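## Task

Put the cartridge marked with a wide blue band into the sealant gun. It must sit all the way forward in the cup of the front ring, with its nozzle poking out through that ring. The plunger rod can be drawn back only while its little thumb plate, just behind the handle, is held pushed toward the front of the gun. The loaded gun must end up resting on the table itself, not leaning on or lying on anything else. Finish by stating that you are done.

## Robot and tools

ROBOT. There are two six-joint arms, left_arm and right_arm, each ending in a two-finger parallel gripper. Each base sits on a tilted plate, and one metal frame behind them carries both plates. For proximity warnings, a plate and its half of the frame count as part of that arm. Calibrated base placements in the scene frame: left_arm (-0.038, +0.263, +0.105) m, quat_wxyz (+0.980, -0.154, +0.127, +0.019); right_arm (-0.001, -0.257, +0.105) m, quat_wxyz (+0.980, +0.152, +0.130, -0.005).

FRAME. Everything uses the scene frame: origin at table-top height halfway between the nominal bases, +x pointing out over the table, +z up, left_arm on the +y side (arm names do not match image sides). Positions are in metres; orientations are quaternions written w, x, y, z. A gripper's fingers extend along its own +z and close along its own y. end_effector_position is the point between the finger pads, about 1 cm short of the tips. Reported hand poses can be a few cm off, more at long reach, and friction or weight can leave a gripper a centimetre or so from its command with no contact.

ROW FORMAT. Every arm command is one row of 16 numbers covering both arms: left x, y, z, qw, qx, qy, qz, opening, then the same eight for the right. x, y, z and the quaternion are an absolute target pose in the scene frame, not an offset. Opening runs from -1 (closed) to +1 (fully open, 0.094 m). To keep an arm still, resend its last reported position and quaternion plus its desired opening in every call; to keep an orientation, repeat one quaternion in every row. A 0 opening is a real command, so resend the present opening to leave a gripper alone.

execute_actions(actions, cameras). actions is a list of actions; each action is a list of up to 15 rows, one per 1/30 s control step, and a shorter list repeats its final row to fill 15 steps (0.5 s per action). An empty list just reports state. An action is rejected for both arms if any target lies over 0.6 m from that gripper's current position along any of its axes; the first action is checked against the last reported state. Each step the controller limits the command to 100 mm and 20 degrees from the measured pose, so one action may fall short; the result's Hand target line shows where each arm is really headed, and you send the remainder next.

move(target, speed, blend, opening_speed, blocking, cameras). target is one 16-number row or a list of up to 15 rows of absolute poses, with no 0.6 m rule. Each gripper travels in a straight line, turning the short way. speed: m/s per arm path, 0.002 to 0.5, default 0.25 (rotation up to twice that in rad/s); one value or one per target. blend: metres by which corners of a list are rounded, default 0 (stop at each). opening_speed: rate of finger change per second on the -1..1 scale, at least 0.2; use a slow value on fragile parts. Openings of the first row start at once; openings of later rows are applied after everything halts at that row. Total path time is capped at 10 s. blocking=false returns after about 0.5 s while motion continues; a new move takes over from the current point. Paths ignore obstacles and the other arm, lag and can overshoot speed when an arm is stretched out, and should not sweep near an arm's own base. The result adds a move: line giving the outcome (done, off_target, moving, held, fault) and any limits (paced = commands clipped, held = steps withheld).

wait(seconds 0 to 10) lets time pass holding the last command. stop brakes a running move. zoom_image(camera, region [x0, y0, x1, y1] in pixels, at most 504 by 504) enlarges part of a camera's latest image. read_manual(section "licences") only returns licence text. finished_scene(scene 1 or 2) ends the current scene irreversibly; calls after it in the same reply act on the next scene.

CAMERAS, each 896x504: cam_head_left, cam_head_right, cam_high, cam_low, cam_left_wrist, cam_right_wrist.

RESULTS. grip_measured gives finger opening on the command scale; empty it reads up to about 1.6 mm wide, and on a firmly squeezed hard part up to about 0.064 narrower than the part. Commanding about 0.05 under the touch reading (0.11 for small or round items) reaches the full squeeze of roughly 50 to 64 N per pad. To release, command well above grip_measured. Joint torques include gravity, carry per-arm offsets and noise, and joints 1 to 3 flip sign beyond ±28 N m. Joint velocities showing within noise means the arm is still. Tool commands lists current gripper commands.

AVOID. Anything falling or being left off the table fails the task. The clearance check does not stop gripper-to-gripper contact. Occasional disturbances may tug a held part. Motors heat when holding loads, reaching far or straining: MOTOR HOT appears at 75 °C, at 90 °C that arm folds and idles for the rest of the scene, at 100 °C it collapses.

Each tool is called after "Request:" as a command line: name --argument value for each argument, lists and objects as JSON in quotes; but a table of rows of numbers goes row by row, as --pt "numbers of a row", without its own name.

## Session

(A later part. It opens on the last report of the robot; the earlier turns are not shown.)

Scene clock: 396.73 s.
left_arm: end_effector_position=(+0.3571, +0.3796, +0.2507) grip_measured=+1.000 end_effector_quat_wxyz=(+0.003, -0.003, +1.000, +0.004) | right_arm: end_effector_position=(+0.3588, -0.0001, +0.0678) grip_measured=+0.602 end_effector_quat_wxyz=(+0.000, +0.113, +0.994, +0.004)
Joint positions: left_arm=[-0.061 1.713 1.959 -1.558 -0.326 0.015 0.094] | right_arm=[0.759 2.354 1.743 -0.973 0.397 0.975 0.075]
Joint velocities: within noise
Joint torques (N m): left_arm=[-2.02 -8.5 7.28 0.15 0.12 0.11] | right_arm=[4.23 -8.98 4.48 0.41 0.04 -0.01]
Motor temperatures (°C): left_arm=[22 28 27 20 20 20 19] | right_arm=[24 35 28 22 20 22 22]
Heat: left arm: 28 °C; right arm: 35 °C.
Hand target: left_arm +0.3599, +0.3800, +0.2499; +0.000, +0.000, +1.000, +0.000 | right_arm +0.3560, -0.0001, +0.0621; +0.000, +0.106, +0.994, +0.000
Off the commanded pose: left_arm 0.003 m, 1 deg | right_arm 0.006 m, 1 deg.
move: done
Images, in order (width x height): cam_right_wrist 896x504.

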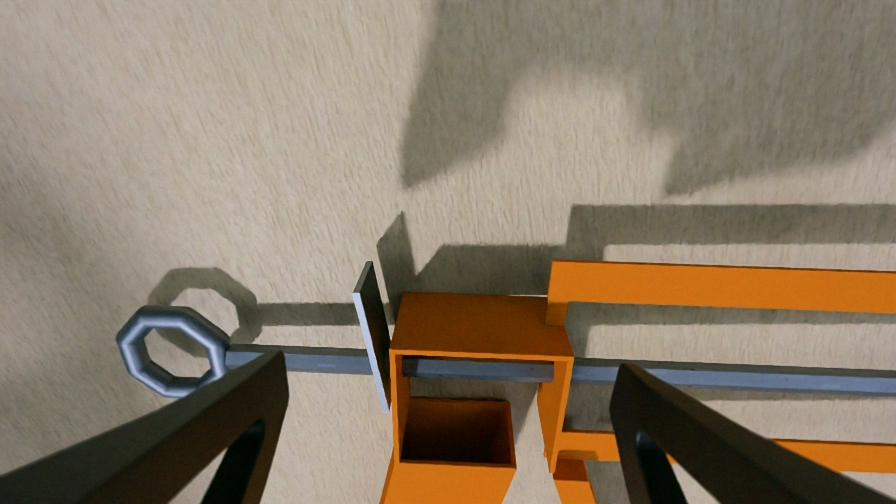

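Request:
move --pt "0.36 0.38 0.25 0 0 1 0 1 0.352 -0.006 0.048 0 0.1063 0.9943 0 0.6" --speed 0.08 --cameras '["cam_right_wrist"]'

Request:
zoom_image --camera "cam_right_wrist" --region '[250, 250, 700, 504]'

Scene clock: 411.77 s.
left_arm: end_effector_position=(+0.3571, +0.3796, +0.2507) grip_measured=+1.000 end_effector_quat_wxyz=(+0.003, -0.003, +1.000, +0.004) | right_arm: end_effector_position=(+0.3541, -0.0051, +0.0511) grip_measured=+0.602 end_effector_quat_wxyz=(-0.001, +0.111, +0.994, +0.002)
Joint positions: left_arm=[-0.061 1.713 1.959 -1.558 -0.326 0.015 0.094] | right_arm=[0.743 2.354 1.678 -0.907 0.397 0.957 0.075]
Joint velocities: within noise
Joint torques (N m): left_arm=[-2 -8.5 7.28 0.15 0.12 0.12] | right_arm=[4.19 -9.52 4.08 0.42 0.05 -0.05]
Motor temperatures (°C): left_arm=[22 28 27 20 20 20 19] | right_arm=[23 34 28 22 20 22 22]
Heat: left arm: 28 °C; right arm: 34 °C.
Hand target: left_arm +0.3599, +0.3800, +0.2499; +0.000, +0.000, +1.000, +0.000 | right_arm +0.3521, -0.0060, +0.0481; +0.000, +0.106, +0.994, +0.000
Off the commanded pose: left_arm 0.003 m, 1 deg | right_arm 0.004 m, 1 deg.
move: done
Images, in order (width x height): cam_right_wrist 896x504.

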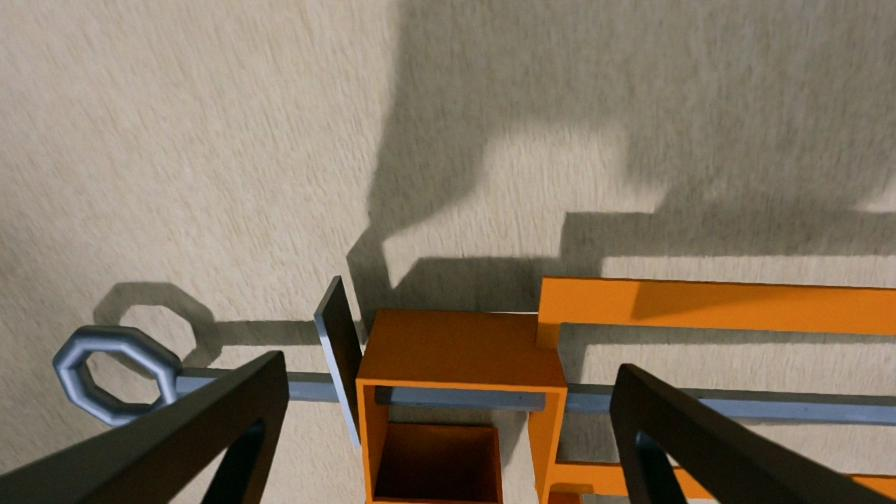

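Scaled by 1.120 from the camera's 896x504 image, which has a finer 1280x720 frame.

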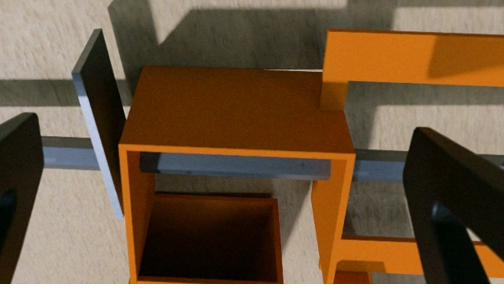

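Request:
move --pt "0.36 0.38 0.25 0 0 1 0 1 0.3518 -0.006 0.037 0 0.1063 0.9943 0 0.6" --speed 0.05 --cameras '["cam_right_wrist"]'

Request:
zoom_image --camera "cam_right_wrist" --region '[250, 250, 700, 504]'

Scene clock: 420.90 s.
left_arm: end_effector_position=(+0.3571, +0.3796, +0.2507) grip_measured=+1.000 end_effector_quat_wxyz=(+0.003, -0.003, +1.000, +0.004) | right_arm: end_effector_position=(+0.3573, -0.0052, +0.0463) grip_measured=+0.602 end_effector_quat_wxyz=(+0.004, +0.114, +0.993, +0.008)
Joint positions: left_arm=[-0.061 1.713 1.959 -1.558 -0.326 0.015 0.094] | right_arm=[0.734 2.354 1.662 -0.871 0.397 0.947 0.075]
Joint velocities: within noise
Joint torques (N m): left_arm=[-2.03 -8.47 7.27 0.15 0.12 0.12] | right_arm=[4.14 -8.35 4.01 0.39 0.04 -0.03]
Motor temperatures (°C): left_arm=[22 28 27 20 20 20 19] | right_arm=[23 34 28 22 20 22 22]
Heat: left arm: 28 °C; right arm: 34 °C.
Hand target: left_arm +0.3599, +0.3800, +0.2499; +0.000, +0.000, +1.000, +0.000 | right_arm +0.3518, -0.0062, +0.0372; +0.000, +0.106, +0.994, +0.000
Off the commanded pose: left_arm 0.003 m, 1 deg | right_arm 0.011 m, 1 deg.
move: off_target (right_arm)
Images, in order (width x height): cam_right_wrist 896x504.

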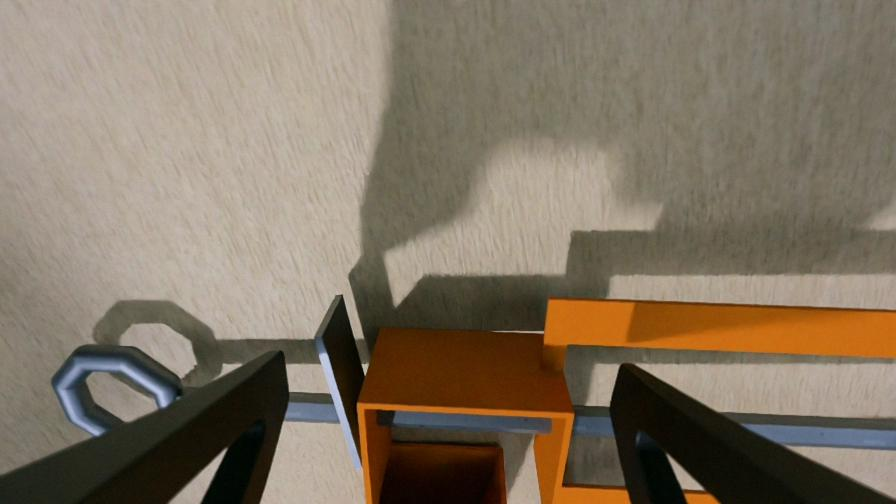

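Scaled by 1.120 from the camera's 896x504 image, which has a finer 1280x720 frame.

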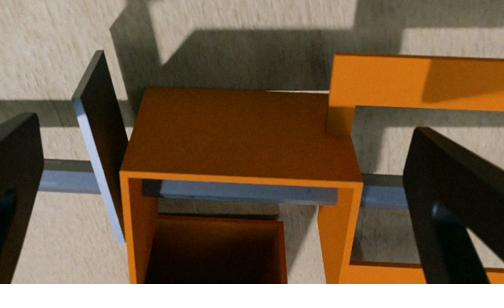

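Request:
move --pt "0.36 0.38 0.25 0 0 1 0 1 0.349 -0.006 0.031 0 0.1063 0.9943 0 0.6" --speed 0.05 --cameras '["cam_right_wrist"]'

Request:
zoom_image --camera "cam_right_wrist" --region '[250, 250, 700, 504]'

Scene clock: 429.30 s.
left_arm: end_effector_position=(+0.3571, +0.3796, +0.2507) grip_measured=+1.000 end_effector_quat_wxyz=(+0.003, -0.003, +1.000, +0.004) | right_arm: end_effector_position=(+0.3551, -0.0047, +0.0418) grip_measured=+0.602 end_effector_quat_wxyz=(+0.005, +0.114, +0.993, +0.009)
Joint positions: left_arm=[-0.061 1.713 1.959 -1.558 -0.326 0.015 0.094] | right_arm=[0.734 2.354 1.641 -0.846 0.397 0.945 0.075]
Joint velocities: within noise
Joint torques (N m): left_arm=[-2 -8.47 7.28 0.16 0.12 0.12] | right_arm=[4.04 -8.03 3.99 0.44 0.05 -0.07]
Motor temperatures (°C): left_arm=[22 29 27 20 20 20 19] | right_arm=[23 34 28 22 20 22 22]
Heat: left arm: 29 °C; right arm: 34 °C.
Hand target: left_arm +0.3599, +0.3800, +0.2499; +0.000, +0.000, +1.000, +0.000 | right_arm +0.3489, -0.0062, +0.0312; +0.000, +0.106, +0.994, +0.000
Off the commanded pose: left_arm 0.003 m, 1 deg | right_arm 0.012 m, 2 deg.
move: off_target (right_arm)
Images, in order (width x height): cam_right_wrist 896x504.

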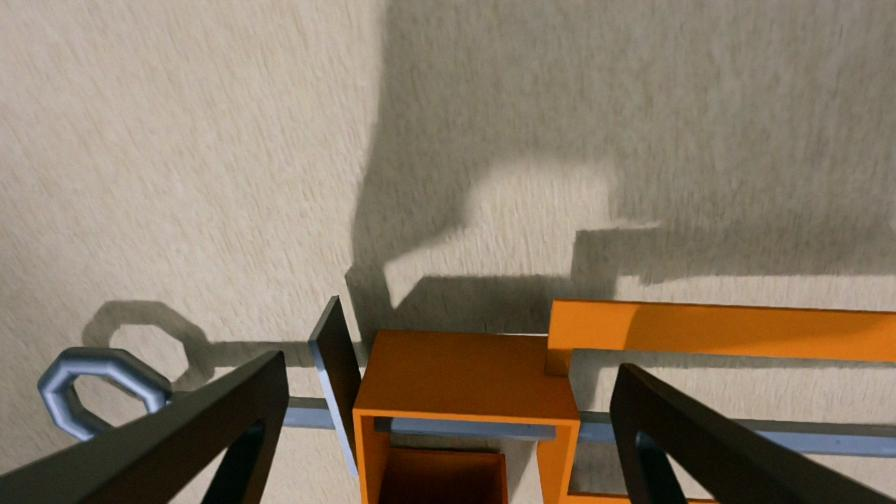

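Scaled by 1.120 from the camera's 896x504 image, which has a finer 1280x720 frame.

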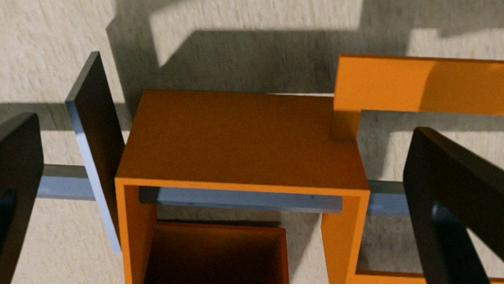

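Request:
move --pt "0.36 0.38 0.25 0 0 1 0 1 0.349 -0.006 0.0265 0 0.1063 0.9943 0 0.6" --speed 0.05 --cameras '["cam_right_wrist"]'

Request:
move --pt "0.36 0.38 0.25 0 0 1 0 1 0.349 -0.006 0.0265 0 0.1063 0.9943 0 0.25" --speed 0.05 --opening_speed 0.25 --cameras '["cam_right_wrist"]'

Request:
zoom_image --camera "cam_right_wrist" --region '[250, 250, 700, 504]'

Scene clock: 443.03 s.
left_arm: end_effector_position=(+0.3571, +0.3796, +0.2507) grip_measured=+1.000 end_effector_quat_wxyz=(+0.003, -0.003, +1.000, +0.004) | right_arm: end_effector_position=(+0.3563, -0.0042, +0.0373) grip_measured=+0.602 end_effector_quat_wxyz=(+0.005, +0.115, +0.993, +0.010)
Joint positions: left_arm=[-0.061 1.713 1.959 -1.558 -0.326 0.015 0.094] | right_arm=[0.729 2.364 1.641 -0.832 0.397 0.941 0.075]
Joint velocities: within noise
Joint torques (N m): left_arm=[-2 -8.49 7.3 0.15 0.12 0.12] | right_arm=[4.11 -8.25 3.55 0.38 0.04 -0.06]
Motor temperatures (°C): left_arm=[22 29 27 20 20 20 19] | right_arm=[23 33 28 22 20 22 22]
Heat: left arm: 29 °C; right arm: 33 °C.
Hand target: left_arm +0.3599, +0.3800, +0.2499; +0.000, +0.000, +1.000, +0.000 | right_arm +0.3489, -0.0062, +0.0268; +0.000, +0.106, +0.994, +0.000
Off the commanded pose: left_arm 0.003 m, 1 deg | right_arm 0.013 m, 2 deg.
move: off_target (right_arm)
Images, in order (width x height): cam_right_wrist 896x504.

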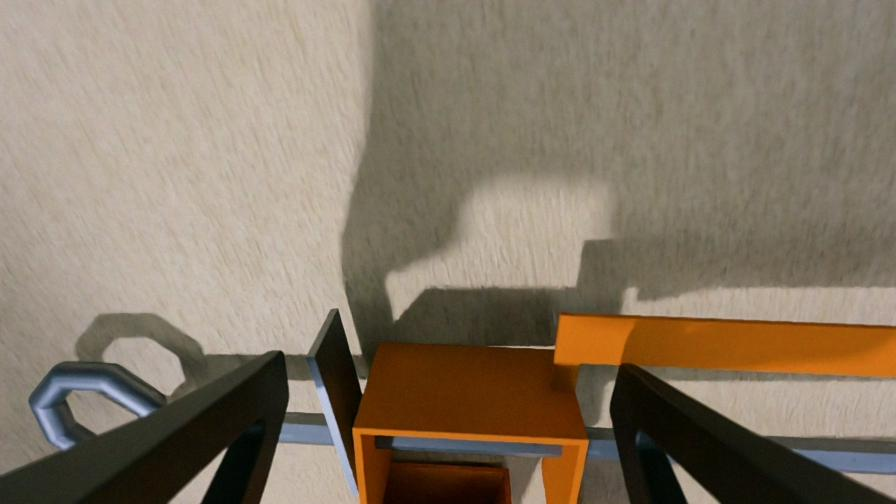

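Scene clock: 444.63 s.
left_arm: end_effector_position=(+0.3571, +0.3796, +0.2507) grip_measured=+1.000 end_effector_quat_wxyz=(+0.003, -0.003, +1.000, +0.004) | right_arm: end_effector_position=(+0.3562, -0.0043, +0.0373) grip_measured=+0.253 end_effector_quat_wxyz=(+0.005, +0.114, +0.993, +0.010)
Joint positions: left_arm=[-0.061 1.713 1.959 -1.558 -0.326 0.015 0.094] | right_arm=[0.729 2.364 1.641 -0.833 0.397 0.939 0.059]
Joint velocities: within noise
Joint torques (N m): left_arm=[-1.99 -8.53 7.3 0.15 0.12 0.11] | right_arm=[4.11 -8.24 3.54 0.43 0.05 -0.05]
Motor temperatures (°C): left_arm=[22 29 27 20 20 20 19] | right_arm=[23 33 28 22 20 22 22]
Heat: left arm: 29 °C; right arm: 33 °C.
Hand target: left_arm +0.3599, +0.3800, +0.2499; +0.000, +0.000, +1.000, +0.000 | right_arm +0.3489, -0.0062, +0.0268; +0.000, +0.106, +0.994, +0.000
Off the commanded pose: left_arm 0.003 m, 1 deg | right_arm 0.013 m, 2 deg.
move: off_target (right_arm)
Images, in order (width x height): cam_right_wrist 896x504.

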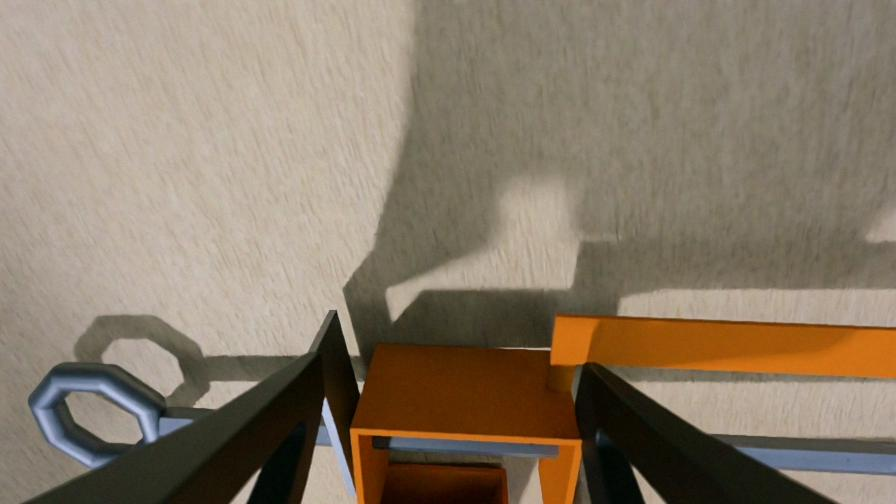

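Scaled by 1.120 from the camera's 896x504 image, which has a finer 1280x720 frame.

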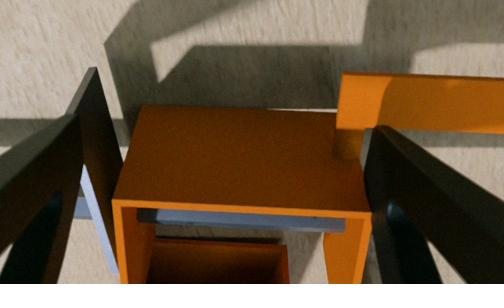

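Request:
move --pt "0.36 0.38 0.25 0 0 1 0 1 0.349 -0.006 0.0265 0 0.1063 0.9943 0 0.05" --speed 0.05 --opening_speed 0.2 --cameras '["cam_right_wrist"]'

Request:
zoom_image --camera "cam_right_wrist" --region '[250, 250, 700, 504]'

Scene clock: 451.47 s.
left_arm: end_effector_position=(+0.3571, +0.3796, +0.2507) grip_measured=+1.000 end_effector_quat_wxyz=(+0.003, -0.003, +1.000, +0.004) | right_arm: end_effector_position=(+0.3539, -0.0071, +0.0354) grip_measured=+0.055 end_effector_quat_wxyz=(+0.003, +0.112, +0.994, +0.004)
Joint positions: left_arm=[-0.061 1.713 1.959 -1.558 -0.326 0.015 0.094] | right_arm=[0.727 2.364 1.634 -0.837 0.401 0.939 0.05]
Joint velocities: within noise
Joint torques (N m): left_arm=[-1.98 -8.53 7.3 0.15 0.12 0.12] | right_arm=[4.21 -8.23 4.12 0.5 0.01 -0.03]
Motor temperatures (°C): left_arm=[22 29 27 20 20 20 19] | right_arm=[23 34 28 22 20 22 22]
Heat: left arm: 29 °C; right arm: 34 °C.
Hand target: left_arm +0.3599, +0.3800, +0.2499; +0.000, +0.000, +1.000, +0.000 | right_arm +0.3489, -0.0062, +0.0267; +0.000, +0.106, +0.994, +0.000
Off the commanded pose: left_arm 0.003 m, 1 deg | right_arm 0.010 m, 1 deg.
move: done
Images, in order (width x height): cam_right_wrist 896x504.

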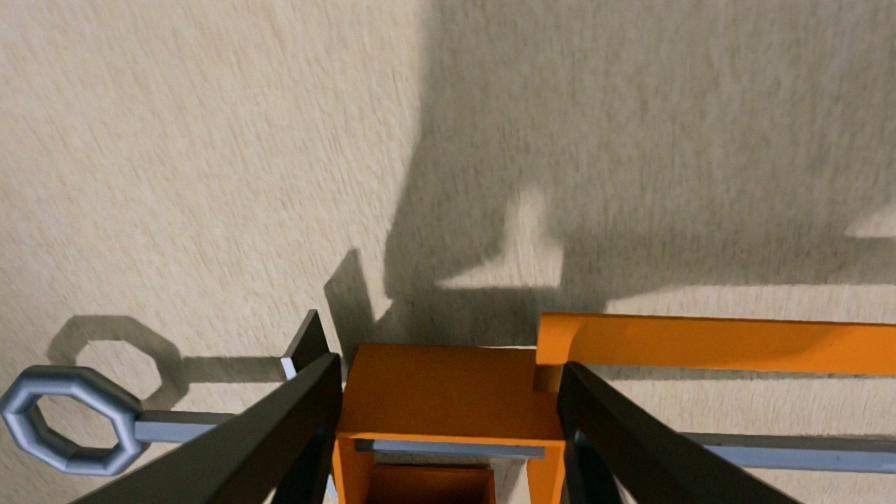

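Scaled by 1.120 from the camera's 896x504 image, which has a finer 1280x720 frame.

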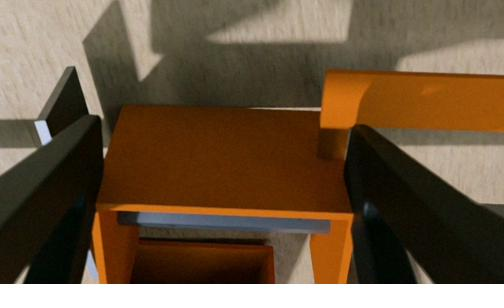

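Request:
move --pt "0.36 0.38 0.25 0 0 1 0 1 0.349 -0.006 0.0265 0 0.1063 0.9943 0 -0.1" --speed 0.05 --opening_speed 0.2 --cameras '["cam_right_wrist","cam_high"]'

Request:
zoom_image --camera "cam_right_wrist" --region '[250, 250, 700, 504]'

Scene clock: 458.23 s.
left_arm: end_effector_position=(+0.3571, +0.3796, +0.2507) grip_measured=+1.000 end_effector_quat_wxyz=(+0.003, -0.003, +1.000, +0.004) | right_arm: end_effector_position=(+0.3539, -0.0071, +0.0354) grip_measured=+0.045 end_effector_quat_wxyz=(+0.003, +0.112, +0.994, +0.004)
Joint positions: left_arm=[-0.061 1.713 1.959 -1.558 -0.326 0.015 0.094] | right_arm=[0.727 2.364 1.634 -0.837 0.401 0.939 0.049]
Joint velocities: within noise
Joint torques (N m): left_arm=[-1.98 -8.49 7.28 0.15 0.12 0.12] | right_arm=[4.22 -8.24 4.11 0.46 0.01 -0.04]
Motor temperatures (°C): left_arm=[22 29 27 20 20 20 19] | right_arm=[23 35 28 22 20 22 23]
Heat: left arm: 29 °C; right arm: 35 °C.
Hand target: left_arm +0.3599, +0.3800, +0.2499; +0.000, +0.000, +1.000, +0.000 | right_arm +0.3489, -0.0062, +0.0267; +0.000, +0.106, +0.994, +0.000
Off the commanded pose: left_arm 0.003 m, 1 deg | right_arm 0.010 m, 1 deg.
move: done
Images, in order (width x height): cam_high 896x504, cam_right_wrist 896x504.

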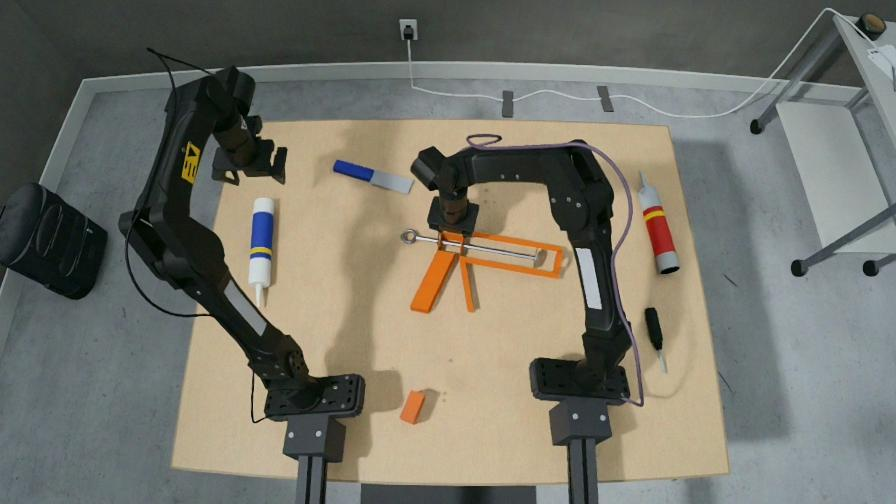

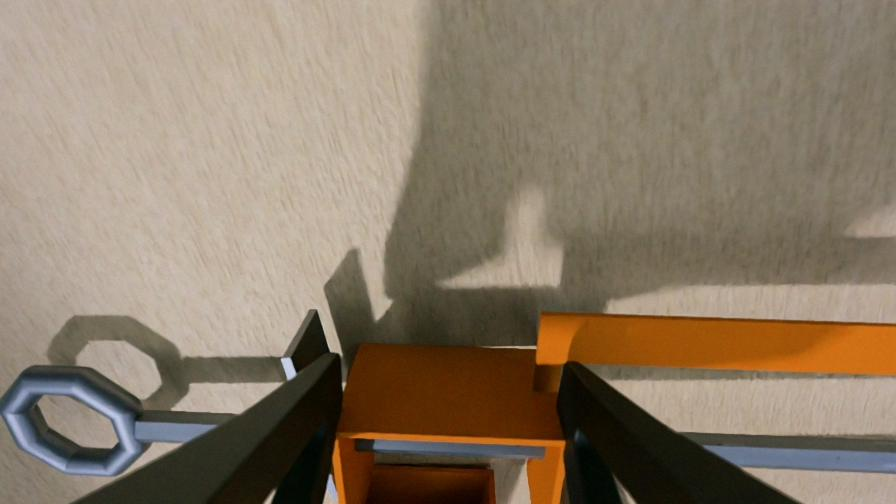

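Scaled by 1.120 from the camera's 896x504 image, which has a finer 1280x720 frame.

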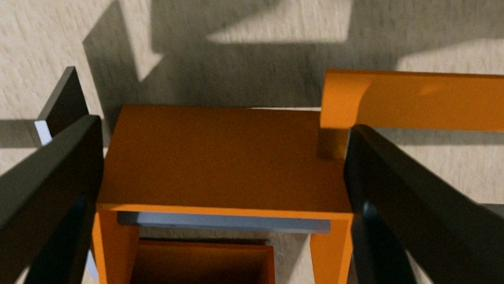

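Request:
move --pt "0.39 0.22 0.22 0.2023 0.602 -0.7554 0.1614 1 0.349 -0.006 0.0265 0 0.1063 0.9943 0 -0.1" --cameras '["cam_left_wrist","cam_high"]'

Scene clock: 488.60 s.
left_arm: end_effector_position=(+0.3943, +0.2317, +0.2253) grip_measured=+1.000 end_effector_quat_wxyz=(-0.187, -0.606, +0.755, -0.165) | right_arm: end_effector_position=(+0.3539, -0.0071, +0.0354) grip_measured=+0.045 end_effector_quat_wxyz=(+0.003, +0.112, +0.994, +0.004)
Joint positions: left_arm=[-0.182 1.948 2.052 -1.495 0.159 -1.462 0.094] | right_arm=[0.727 2.364 1.634 -0.837 0.401 0.939 0.049]
Joint velocities: within noise
Joint torques (N m): left_arm=[-5.34 -10.54 3.95 0.26 0.45 -0.13] | right_arm=[4.21 -8.24 4.11 0.47 0.01 -0.03]
Motor temperatures (°C): left_arm=[22 29 27 20 20 20 19] | right_arm=[23 36 28 22 20 22 24]
Heat: left arm: 29 °C; right arm: 36 °C.
Hand target: left_arm +0.3898, +0.2203, +0.2201; -0.202, -0.602, +0.755, -0.161 | right_arm +0.3489, -0.0062, +0.0267; +0.000, +0.106, +0.994, +0.000
Off the commanded pose: left_arm 0.014 m, 2 deg | right_arm 0.010 m, 1 deg.
move: off_target (left_arm)
Images, in order (width x height): cam_high 896x504, cam_left_wrist 896x504.

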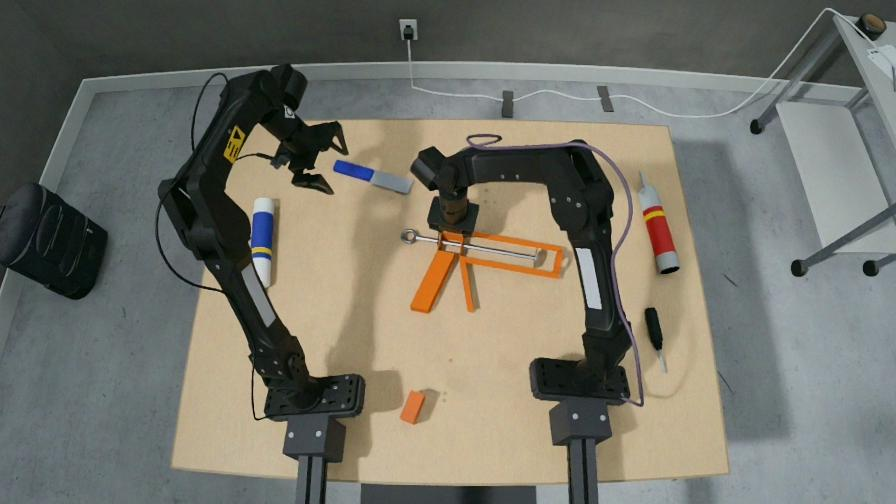

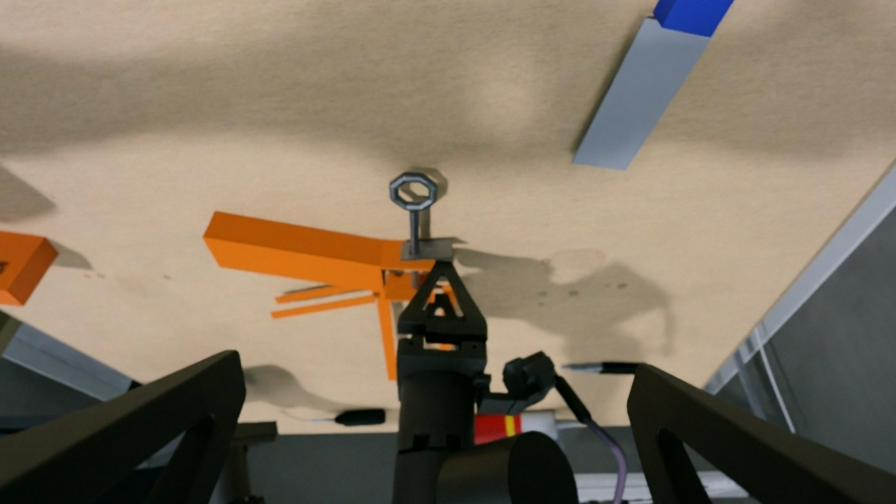

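Request:
zoom_image --camera "cam_left_wrist" --region '[350, 160, 500, 310]'

Scaled by 3.360 from the camera's 896x504 image, which has a finer 1280x720 frame.

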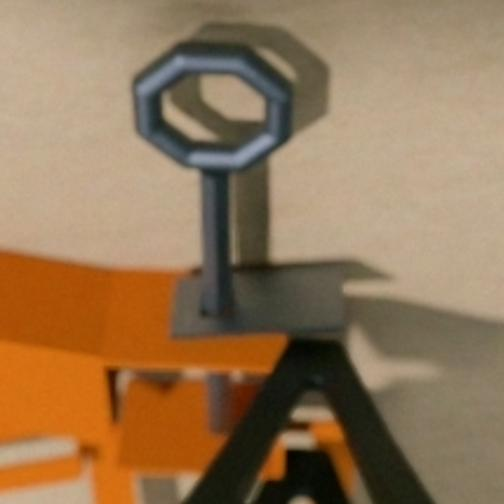

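Request:
move --pt "0.375 0.16 0.13 0.2023 0.602 -0.7554 0.1614 1 0.349 -0.006 0.0265 0 0.1063 0.9943 0 -0.1" --cameras '["cam_left_wrist","cam_high"]'

Request:
zoom_image --camera "cam_left_wrist" --region '[300, 100, 600, 400]'

Scene clock: 513.67 s.
left_arm: end_effector_position=(+0.3826, +0.1697, +0.1392) grip_measured=+1.000 end_effector_quat_wxyz=(-0.190, -0.605, +0.754, -0.173) | right_arm: end_effector_position=(+0.3539, -0.0071, +0.0354) grip_measured=+0.045 end_effector_quat_wxyz=(+0.003, +0.112, +0.994, +0.004)
Joint positions: left_arm=[-0.253 1.952 1.645 -1.066 0.159 -1.533 0.094] | right_arm=[0.727 2.364 1.634 -0.837 0.401 0.939 0.049]
Joint velocities: within noise
Joint torques (N m): left_arm=[-5.41 -9.46 4.16 0.32 0.33 -0.11] | right_arm=[4.21 -8.24 4.1 0.46 0.01 -0.04]
Motor temperatures (°C): left_arm=[23 30 27 20 21 20 19] | right_arm=[23 36 28 22 20 22 24]
Heat: left arm: 30 °C; right arm: 36 °C.
Hand target: left_arm +0.3748, +0.1603, +0.1302; -0.202, -0.602, +0.755, -0.161 | right_arm +0.3489, -0.0062, +0.0267; +0.000, +0.106, +0.994, +0.000
Off the commanded pose: left_arm 0.015 m, 2 deg | right_arm 0.010 m, 1 deg.
move: off_target (left_arm)
Images, in order (width x height): cam_high 896x504, cam_left_wrist 896x504.

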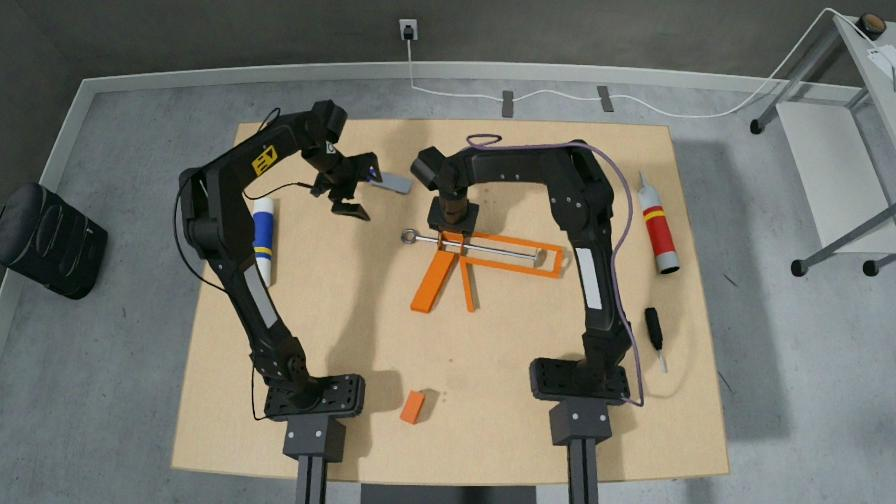

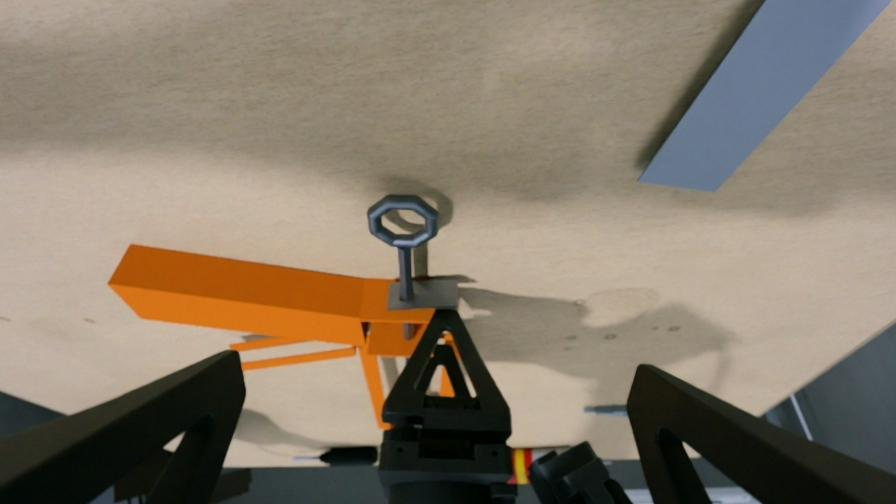

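Scaled by 1.680 from the camera's 896x504 image, which has a finer 1280x720 frame.

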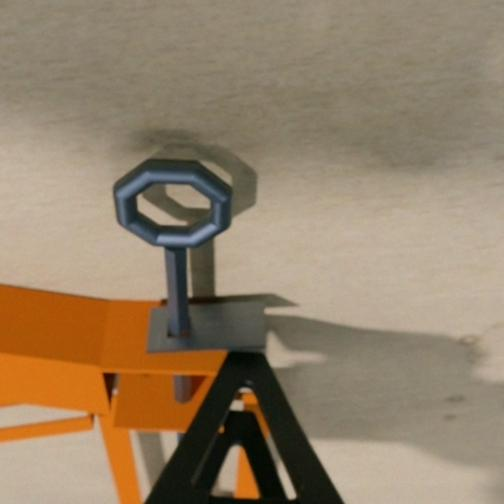

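Request:
move --pt "0.375 0.16 0.13 0.2023 0.602 -0.7554 0.1614 1 0.349 -0.006 0.0265 0 0.1063 0.9943 0 0.1" --pt "0.375 0.16 0.13 0.2023 0.602 -0.7554 0.1614 1 0.349 -0.004 0.055 0 0.1063 0.9943 0 0.8" --speed 0.1 --cameras '["cam_right_wrist"]'

Request:
zoom_image --camera "cam_right_wrist" --region '[200, 250, 700, 504]'

Scene clock: 531.40 s.
left_arm: end_effector_position=(+0.3828, +0.1697, +0.1392) grip_measured=+1.000 end_effector_quat_wxyz=(-0.190, -0.605, +0.753, -0.173) | right_arm: end_effector_position=(+0.3418, -0.0147, +0.0375) grip_measured=+0.798 end_effector_quat_wxyz=(-0.014, +0.105, +0.994, -0.018)
Joint positions: left_arm=[-0.253 1.952 1.645 -1.066 0.159 -1.533 0.094] | right_arm=[0.736 2.364 1.635 -0.902 0.406 0.958 0.084]
Joint velocities: within noise
Joint torques (N m): left_arm=[-5.41 -9.46 4.16 0.31 0.33 -0.11] | right_arm=[5.72 -11.19 8.03 0.02 -0.05 0.08]
Motor temperatures (°C): left_arm=[23 29 26 20 21 20 19] | right_arm=[23 37 28 22 20 22 24]
Heat: left arm: 29 °C; right arm: 37 °C.
Hand target: left_arm +0.3748, +0.1603, +0.1302; -0.202, -0.602, +0.755, -0.161 | right_arm +0.3486, -0.0043, +0.0550; +0.000, +0.106, +0.994, +0.000
Off the commanded pose: left_arm 0.015 m, 2 deg | right_arm 0.022 m, 3 deg.
move: off_target (left_arm, right_arm); target 2's new opening was sent with right_arm's hand 0.020 m and 1 deg from that target
Images, in order (width x height): cam_right_wrist 896x504.

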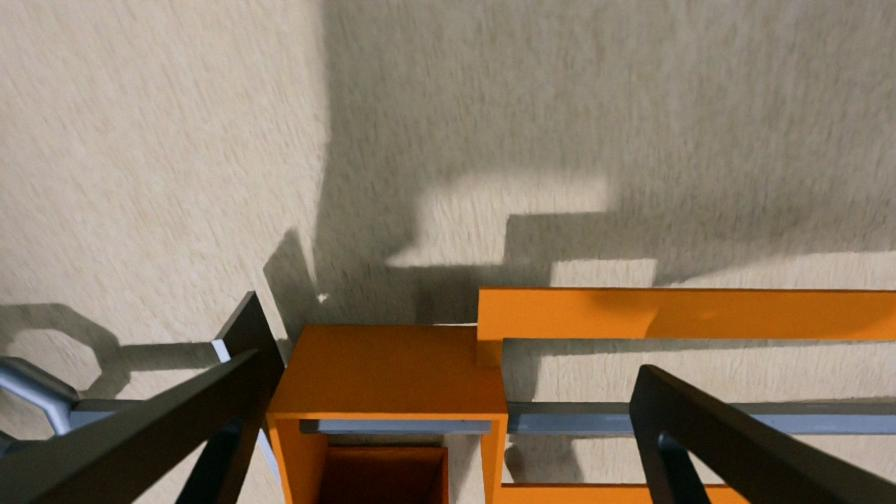

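Scaled by 1.008 from the camera's 896x504 image, which has a finer 1280x720 frame.

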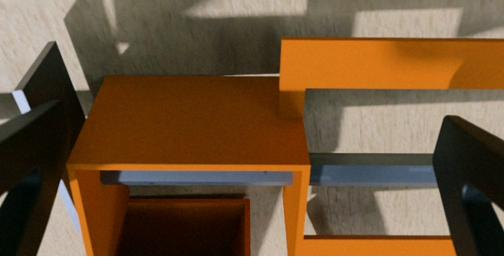

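Request:
move --pt "0.375 0.16 0.13 0.2023 0.602 -0.7554 0.1614 1 0.3418 -0.0147 0.0375 0 0.1063 0.9943 0 0.4" --speed 0.1 --cameras '["cam_right_wrist"]'

Scene clock: 538.27 s.
left_arm: end_effector_position=(+0.3828, +0.1697, +0.1392) grip_measured=+1.000 end_effector_quat_wxyz=(-0.190, -0.605, +0.753, -0.173) | right_arm: end_effector_position=(+0.3386, -0.0112, +0.0296) grip_measured=+0.402 end_effector_quat_wxyz=(-0.006, +0.106, +0.994, -0.006)
Joint positions: left_arm=[-0.253 1.952 1.645 -1.066 0.159 -1.533 0.094] | right_arm=[0.737 2.356 1.582 -0.827 0.402 0.948 0.066]
Joint velocities: within noise
Joint torques (N m): left_arm=[-5.39 -9.46 4.19 0.3 0.33 -0.12] | right_arm=[3.88 -11.95 3.56 0.24 0.01 -0.12]
Motor temperatures (°C): left_arm=[23 29 26 20 21 20 19] | right_arm=[24 38 28 22 20 22 24]
Heat: left arm: 29 °C; right arm: 38 °C.
Hand target: left_arm +0.3748, +0.1603, +0.1302; -0.202, -0.602, +0.755, -0.161 | right_arm +0.3416, -0.0146, +0.0373; +0.000, +0.106, +0.994, +0.000
Off the commanded pose: left_arm 0.015 m, 2 deg | right_arm 0.009 m, 1 deg.
move: off_target (left_arm)
Images, in order (width x height): cam_right_wrist 896x504.

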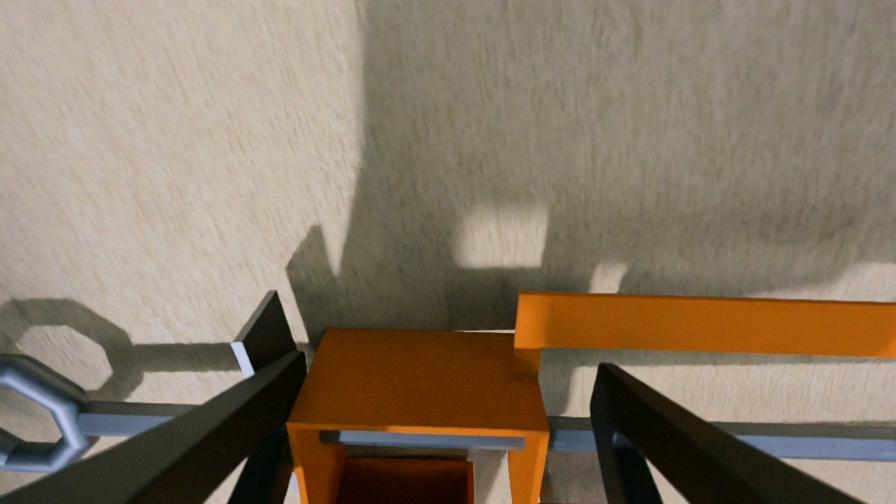

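Request:
move --pt "0.375 0.16 0.13 0.2023 0.602 -0.7554 0.1614 1 0.340 -0.011 0.075 0 0.1063 0.9943 0 0.4" --speed 0.1 --cameras '["cam_right_wrist"]'

Scene clock: 542.80 s.
left_arm: end_effector_position=(+0.3828, +0.1697, +0.1392) grip_measured=+1.000 end_effector_quat_wxyz=(-0.190, -0.605, +0.753, -0.173) | right_arm: end_effector_position=(+0.3317, -0.0175, +0.0562) grip_measured=+0.402 end_effector_quat_wxyz=(-0.015, +0.102, +0.995, -0.015)
Joint positions: left_arm=[-0.253 1.952 1.645 -1.066 0.159 -1.533 0.094] | right_arm=[0.762 2.305 1.599 -0.933 0.399 0.977 0.066]
Joint velocities: within noise
Joint torques (N m): left_arm=[-5.39 -9.46 4.18 0.31 0.33 -0.11] | right_arm=[5.23 -11.52 7.83 0.05 0.01 0.11]
Motor temperatures (°C): left_arm=[23 29 26 20 21 20 19] | right_arm=[24 38 28 22 20 22 24]
Heat: left arm: 29 °C; right arm: 38 °C.
Hand target: left_arm +0.3748, +0.1603, +0.1302; -0.202, -0.602, +0.755, -0.161 | right_arm +0.3397, -0.0112, +0.0748; +0.000, +0.106, +0.994, +0.000
Off the commanded pose: left_arm 0.015 m, 2 deg | right_arm 0.022 m, 3 deg.
move: off_target (left_arm, right_arm)
Images, in order (width x height): cam_right_wrist 896x504.

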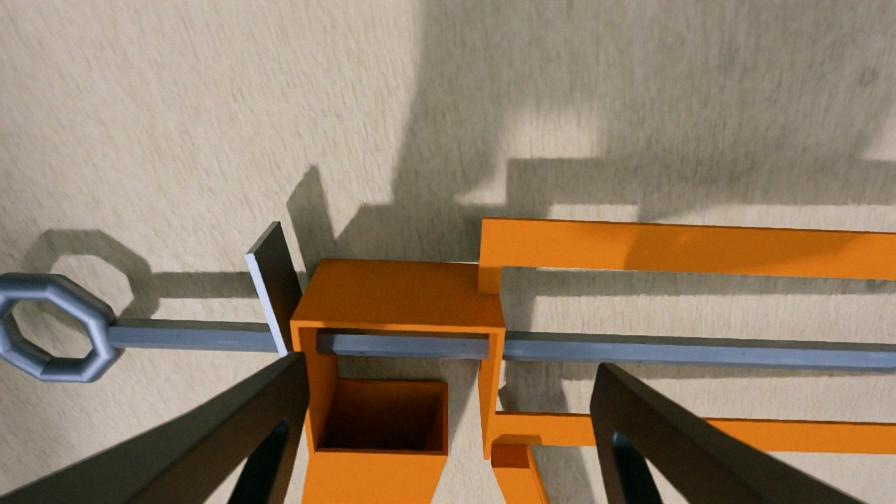

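Request:
move --pt "0.375 0.16 0.13 0.2023 0.602 -0.7554 0.1614 1 0.352 0.0 0.10 0 0.1063 0.9943 0 0.85" --pt "0.375 0.16 0.13 0.2023 0.602 -0.7554 0.1614 1 0.352 0.0 0.06 0 0.1063 0.9943 0 0.85" --speed 0.1 --cameras '["cam_right_wrist"]'

Scene clock: 551.83 s.
left_arm: end_effector_position=(+0.3828, +0.1697, +0.1392) grip_measured=+1.000 end_effector_quat_wxyz=(-0.190, -0.605, +0.753, -0.173) | right_arm: end_effector_position=(+0.3559, -0.0009, +0.0665) grip_measured=+0.848 end_effector_quat_wxyz=(+0.002, +0.114, +0.994, +0.004)
Joint positions: left_arm=[-0.253 1.952 1.645 -1.066 0.159 -1.533 0.094] | right_arm=[0.761 2.345 1.719 -0.957 0.399 0.979 0.087]
Joint velocities: within noise
Joint torques (N m): left_arm=[-5.39 -9.46 4.18 0.3 0.32 -0.11] | right_arm=[4.34 -8.69 4.48 0.36 0.03 -0.02]
Motor temperatures (°C): left_arm=[23 29 26 20 21 20 19] | right_arm=[24 37 28 22 20 22 24]
Heat: left arm: 29 °C; right arm: 37 °C.
Hand target: left_arm +0.3748, +0.1603, +0.1302; -0.202, -0.602, +0.755, -0.161 | right_arm +0.3519, -0.0001, +0.0600; +0.000, +0.106, +0.994, +0.000
Off the commanded pose: left_arm 0.015 m, 2 deg | right_arm 0.008 m, 1 deg.
move: off_target (left_arm)
Images, in order (width x height): cam_right_wrist 896x504.

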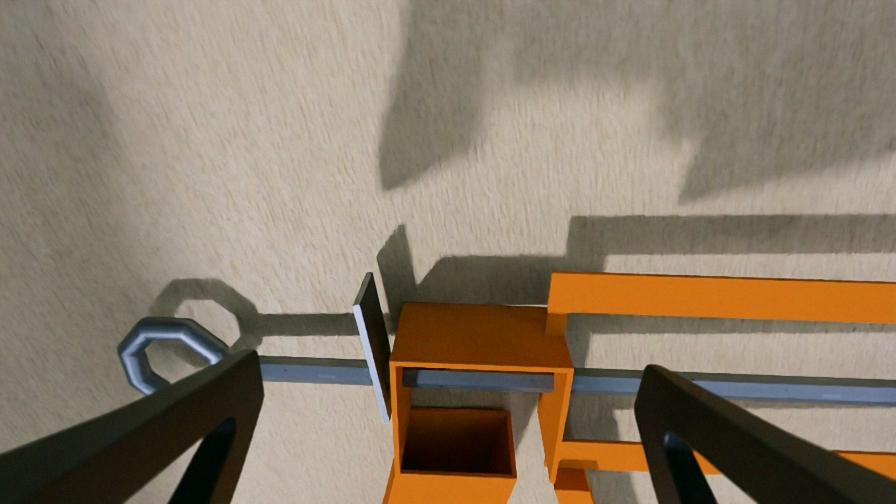

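Request:
zoom_image --camera "cam_right_wrist" --region '[330, 250, 750, 504]'

Scaled by 1.200 from the camera's 896x504 image, which has a finer 1280x720 frame.

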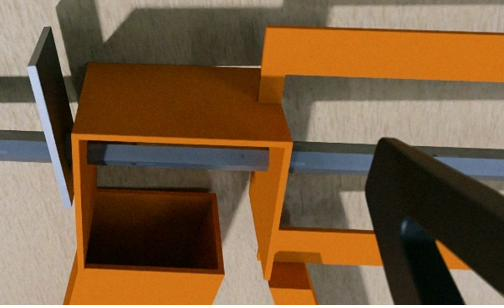

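Request:
move --pt "0.375 0.16 0.13 0.2023 0.602 -0.7554 0.1614 1 0.347 -0.006 0.042 0 0.1063 0.9943 0 0.85" --speed 0.08 --cameras '["cam_right_wrist"]'

Request:
zoom_image --camera "cam_right_wrist" --region '[230, 250, 750, 504]'

Scene clock: 574.77 s.
left_arm: end_effector_position=(+0.3828, +0.1697, +0.1392) grip_measured=+1.000 end_effector_quat_wxyz=(-0.190, -0.605, +0.753, -0.173) | right_arm: end_effector_position=(+0.3508, -0.0056, +0.0478) grip_measured=+0.848 end_effector_quat_wxyz=(+0.001, +0.113, +0.994, +0.004)
Joint positions: left_arm=[-0.253 1.952 1.645 -1.066 0.159 -1.533 0.094] | right_arm=[0.744 2.345 1.645 -0.877 0.399 0.959 0.087]
Joint velocities: within noise
Joint torques (N m): left_arm=[-5.44 -9.48 4.18 0.3 0.34 -0.11] | right_arm=[4.18 -8.85 4.04 0.39 0.03 -0.05]
Motor temperatures (°C): left_arm=[23 29 26 20 21 20 19] | right_arm=[24 36 28 22 20 22 23]
Heat: left arm: 29 °C; right arm: 36 °C.
Hand target: left_arm +0.3748, +0.1603, +0.1302; -0.202, -0.602, +0.755, -0.161 | right_arm +0.3469, -0.0060, +0.0421; +0.000, +0.106, +0.994, +0.000
Off the commanded pose: left_arm 0.015 m, 2 deg | right_arm 0.007 m, 1 deg.
move: off_target (left_arm)
Images, in order (width x height): cam_right_wrist 896x504.

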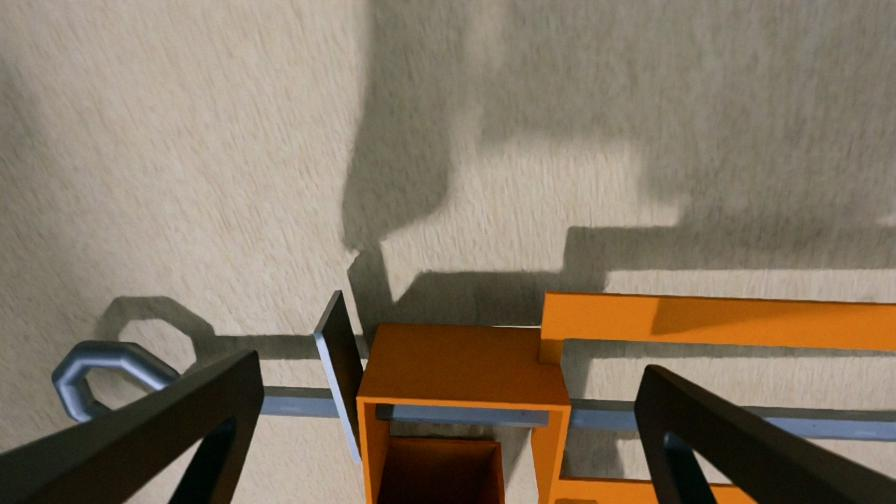

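Region (230, 250, 750, 504) is 520x254 pixels. A region can be at most 504 by 504 pixels.

Request:
move --pt "0.375 0.16 0.13 0.2023 0.602 -0.7554 0.1614 1 0.345 -0.007 0.032 0 0.1063 0.9943 0 0.85" --speed 0.06 --cameras '["cam_right_wrist"]'

Request:
zoom_image --camera "cam_right_wrist" --region '[230, 250, 730, 504]'

Scene clock: 582.40 s.
left_arm: end_effector_position=(+0.3828, +0.1697, +0.1392) grip_measured=+1.000 end_effector_quat_wxyz=(-0.190, -0.605, +0.753, -0.173) | right_arm: end_effector_position=(+0.3508, -0.0062, +0.0413) grip_measured=+0.848 end_effector_quat_wxyz=(+0.004, +0.114, +0.993, +0.008)
Joint positions: left_arm=[-0.253 1.952 1.645 -1.066 0.159 -1.533 0.094] | right_arm=[0.738 2.345 1.619 -0.838 0.399 0.951 0.087]
Joint velocities: within noise
Joint torques (N m): left_arm=[-5.39 -9.46 4.18 0.29 0.34 -0.11] | right_arm=[4.1 -8.17 3.97 0.39 0.03 -0.04]
Motor temperatures (°C): left_arm=[23 29 26 20 21 20 19] | right_arm=[24 35 27 22 20 22 23]
Heat: left arm: 29 °C; right arm: 35 °C.
Hand target: left_arm +0.3748, +0.1603, +0.1302; -0.202, -0.602, +0.755, -0.161 | right_arm +0.3448, -0.0071, +0.0322; +0.000, +0.106, +0.994, +0.000
Off the commanded pose: left_arm 0.015 m, 2 deg | right_arm 0.011 m, 1 deg.
move: off_target (left_arm, right_arm)
Images, in order (width x height): cam_right_wrist 896x504.

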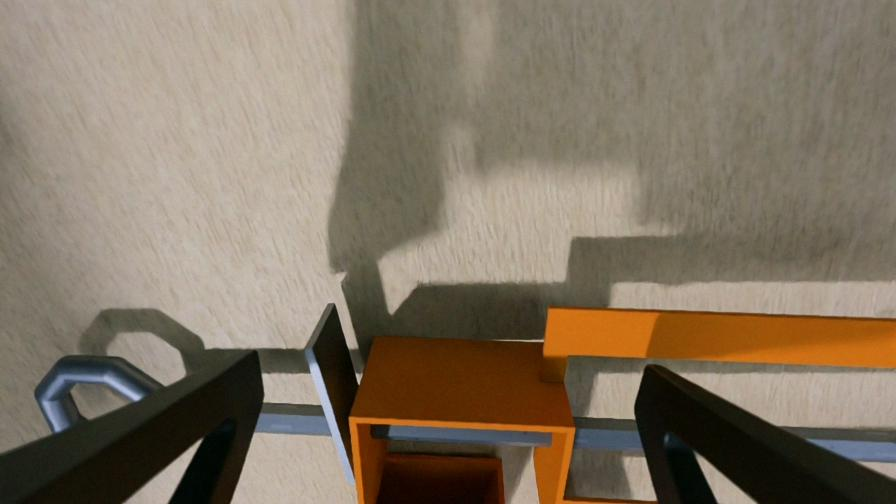

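Scaled by 1.008 from the camera's 896x504 image, which has a finer 1280x720 frame.

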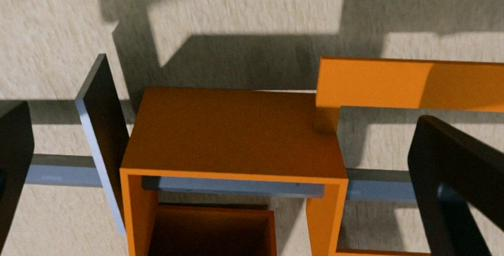

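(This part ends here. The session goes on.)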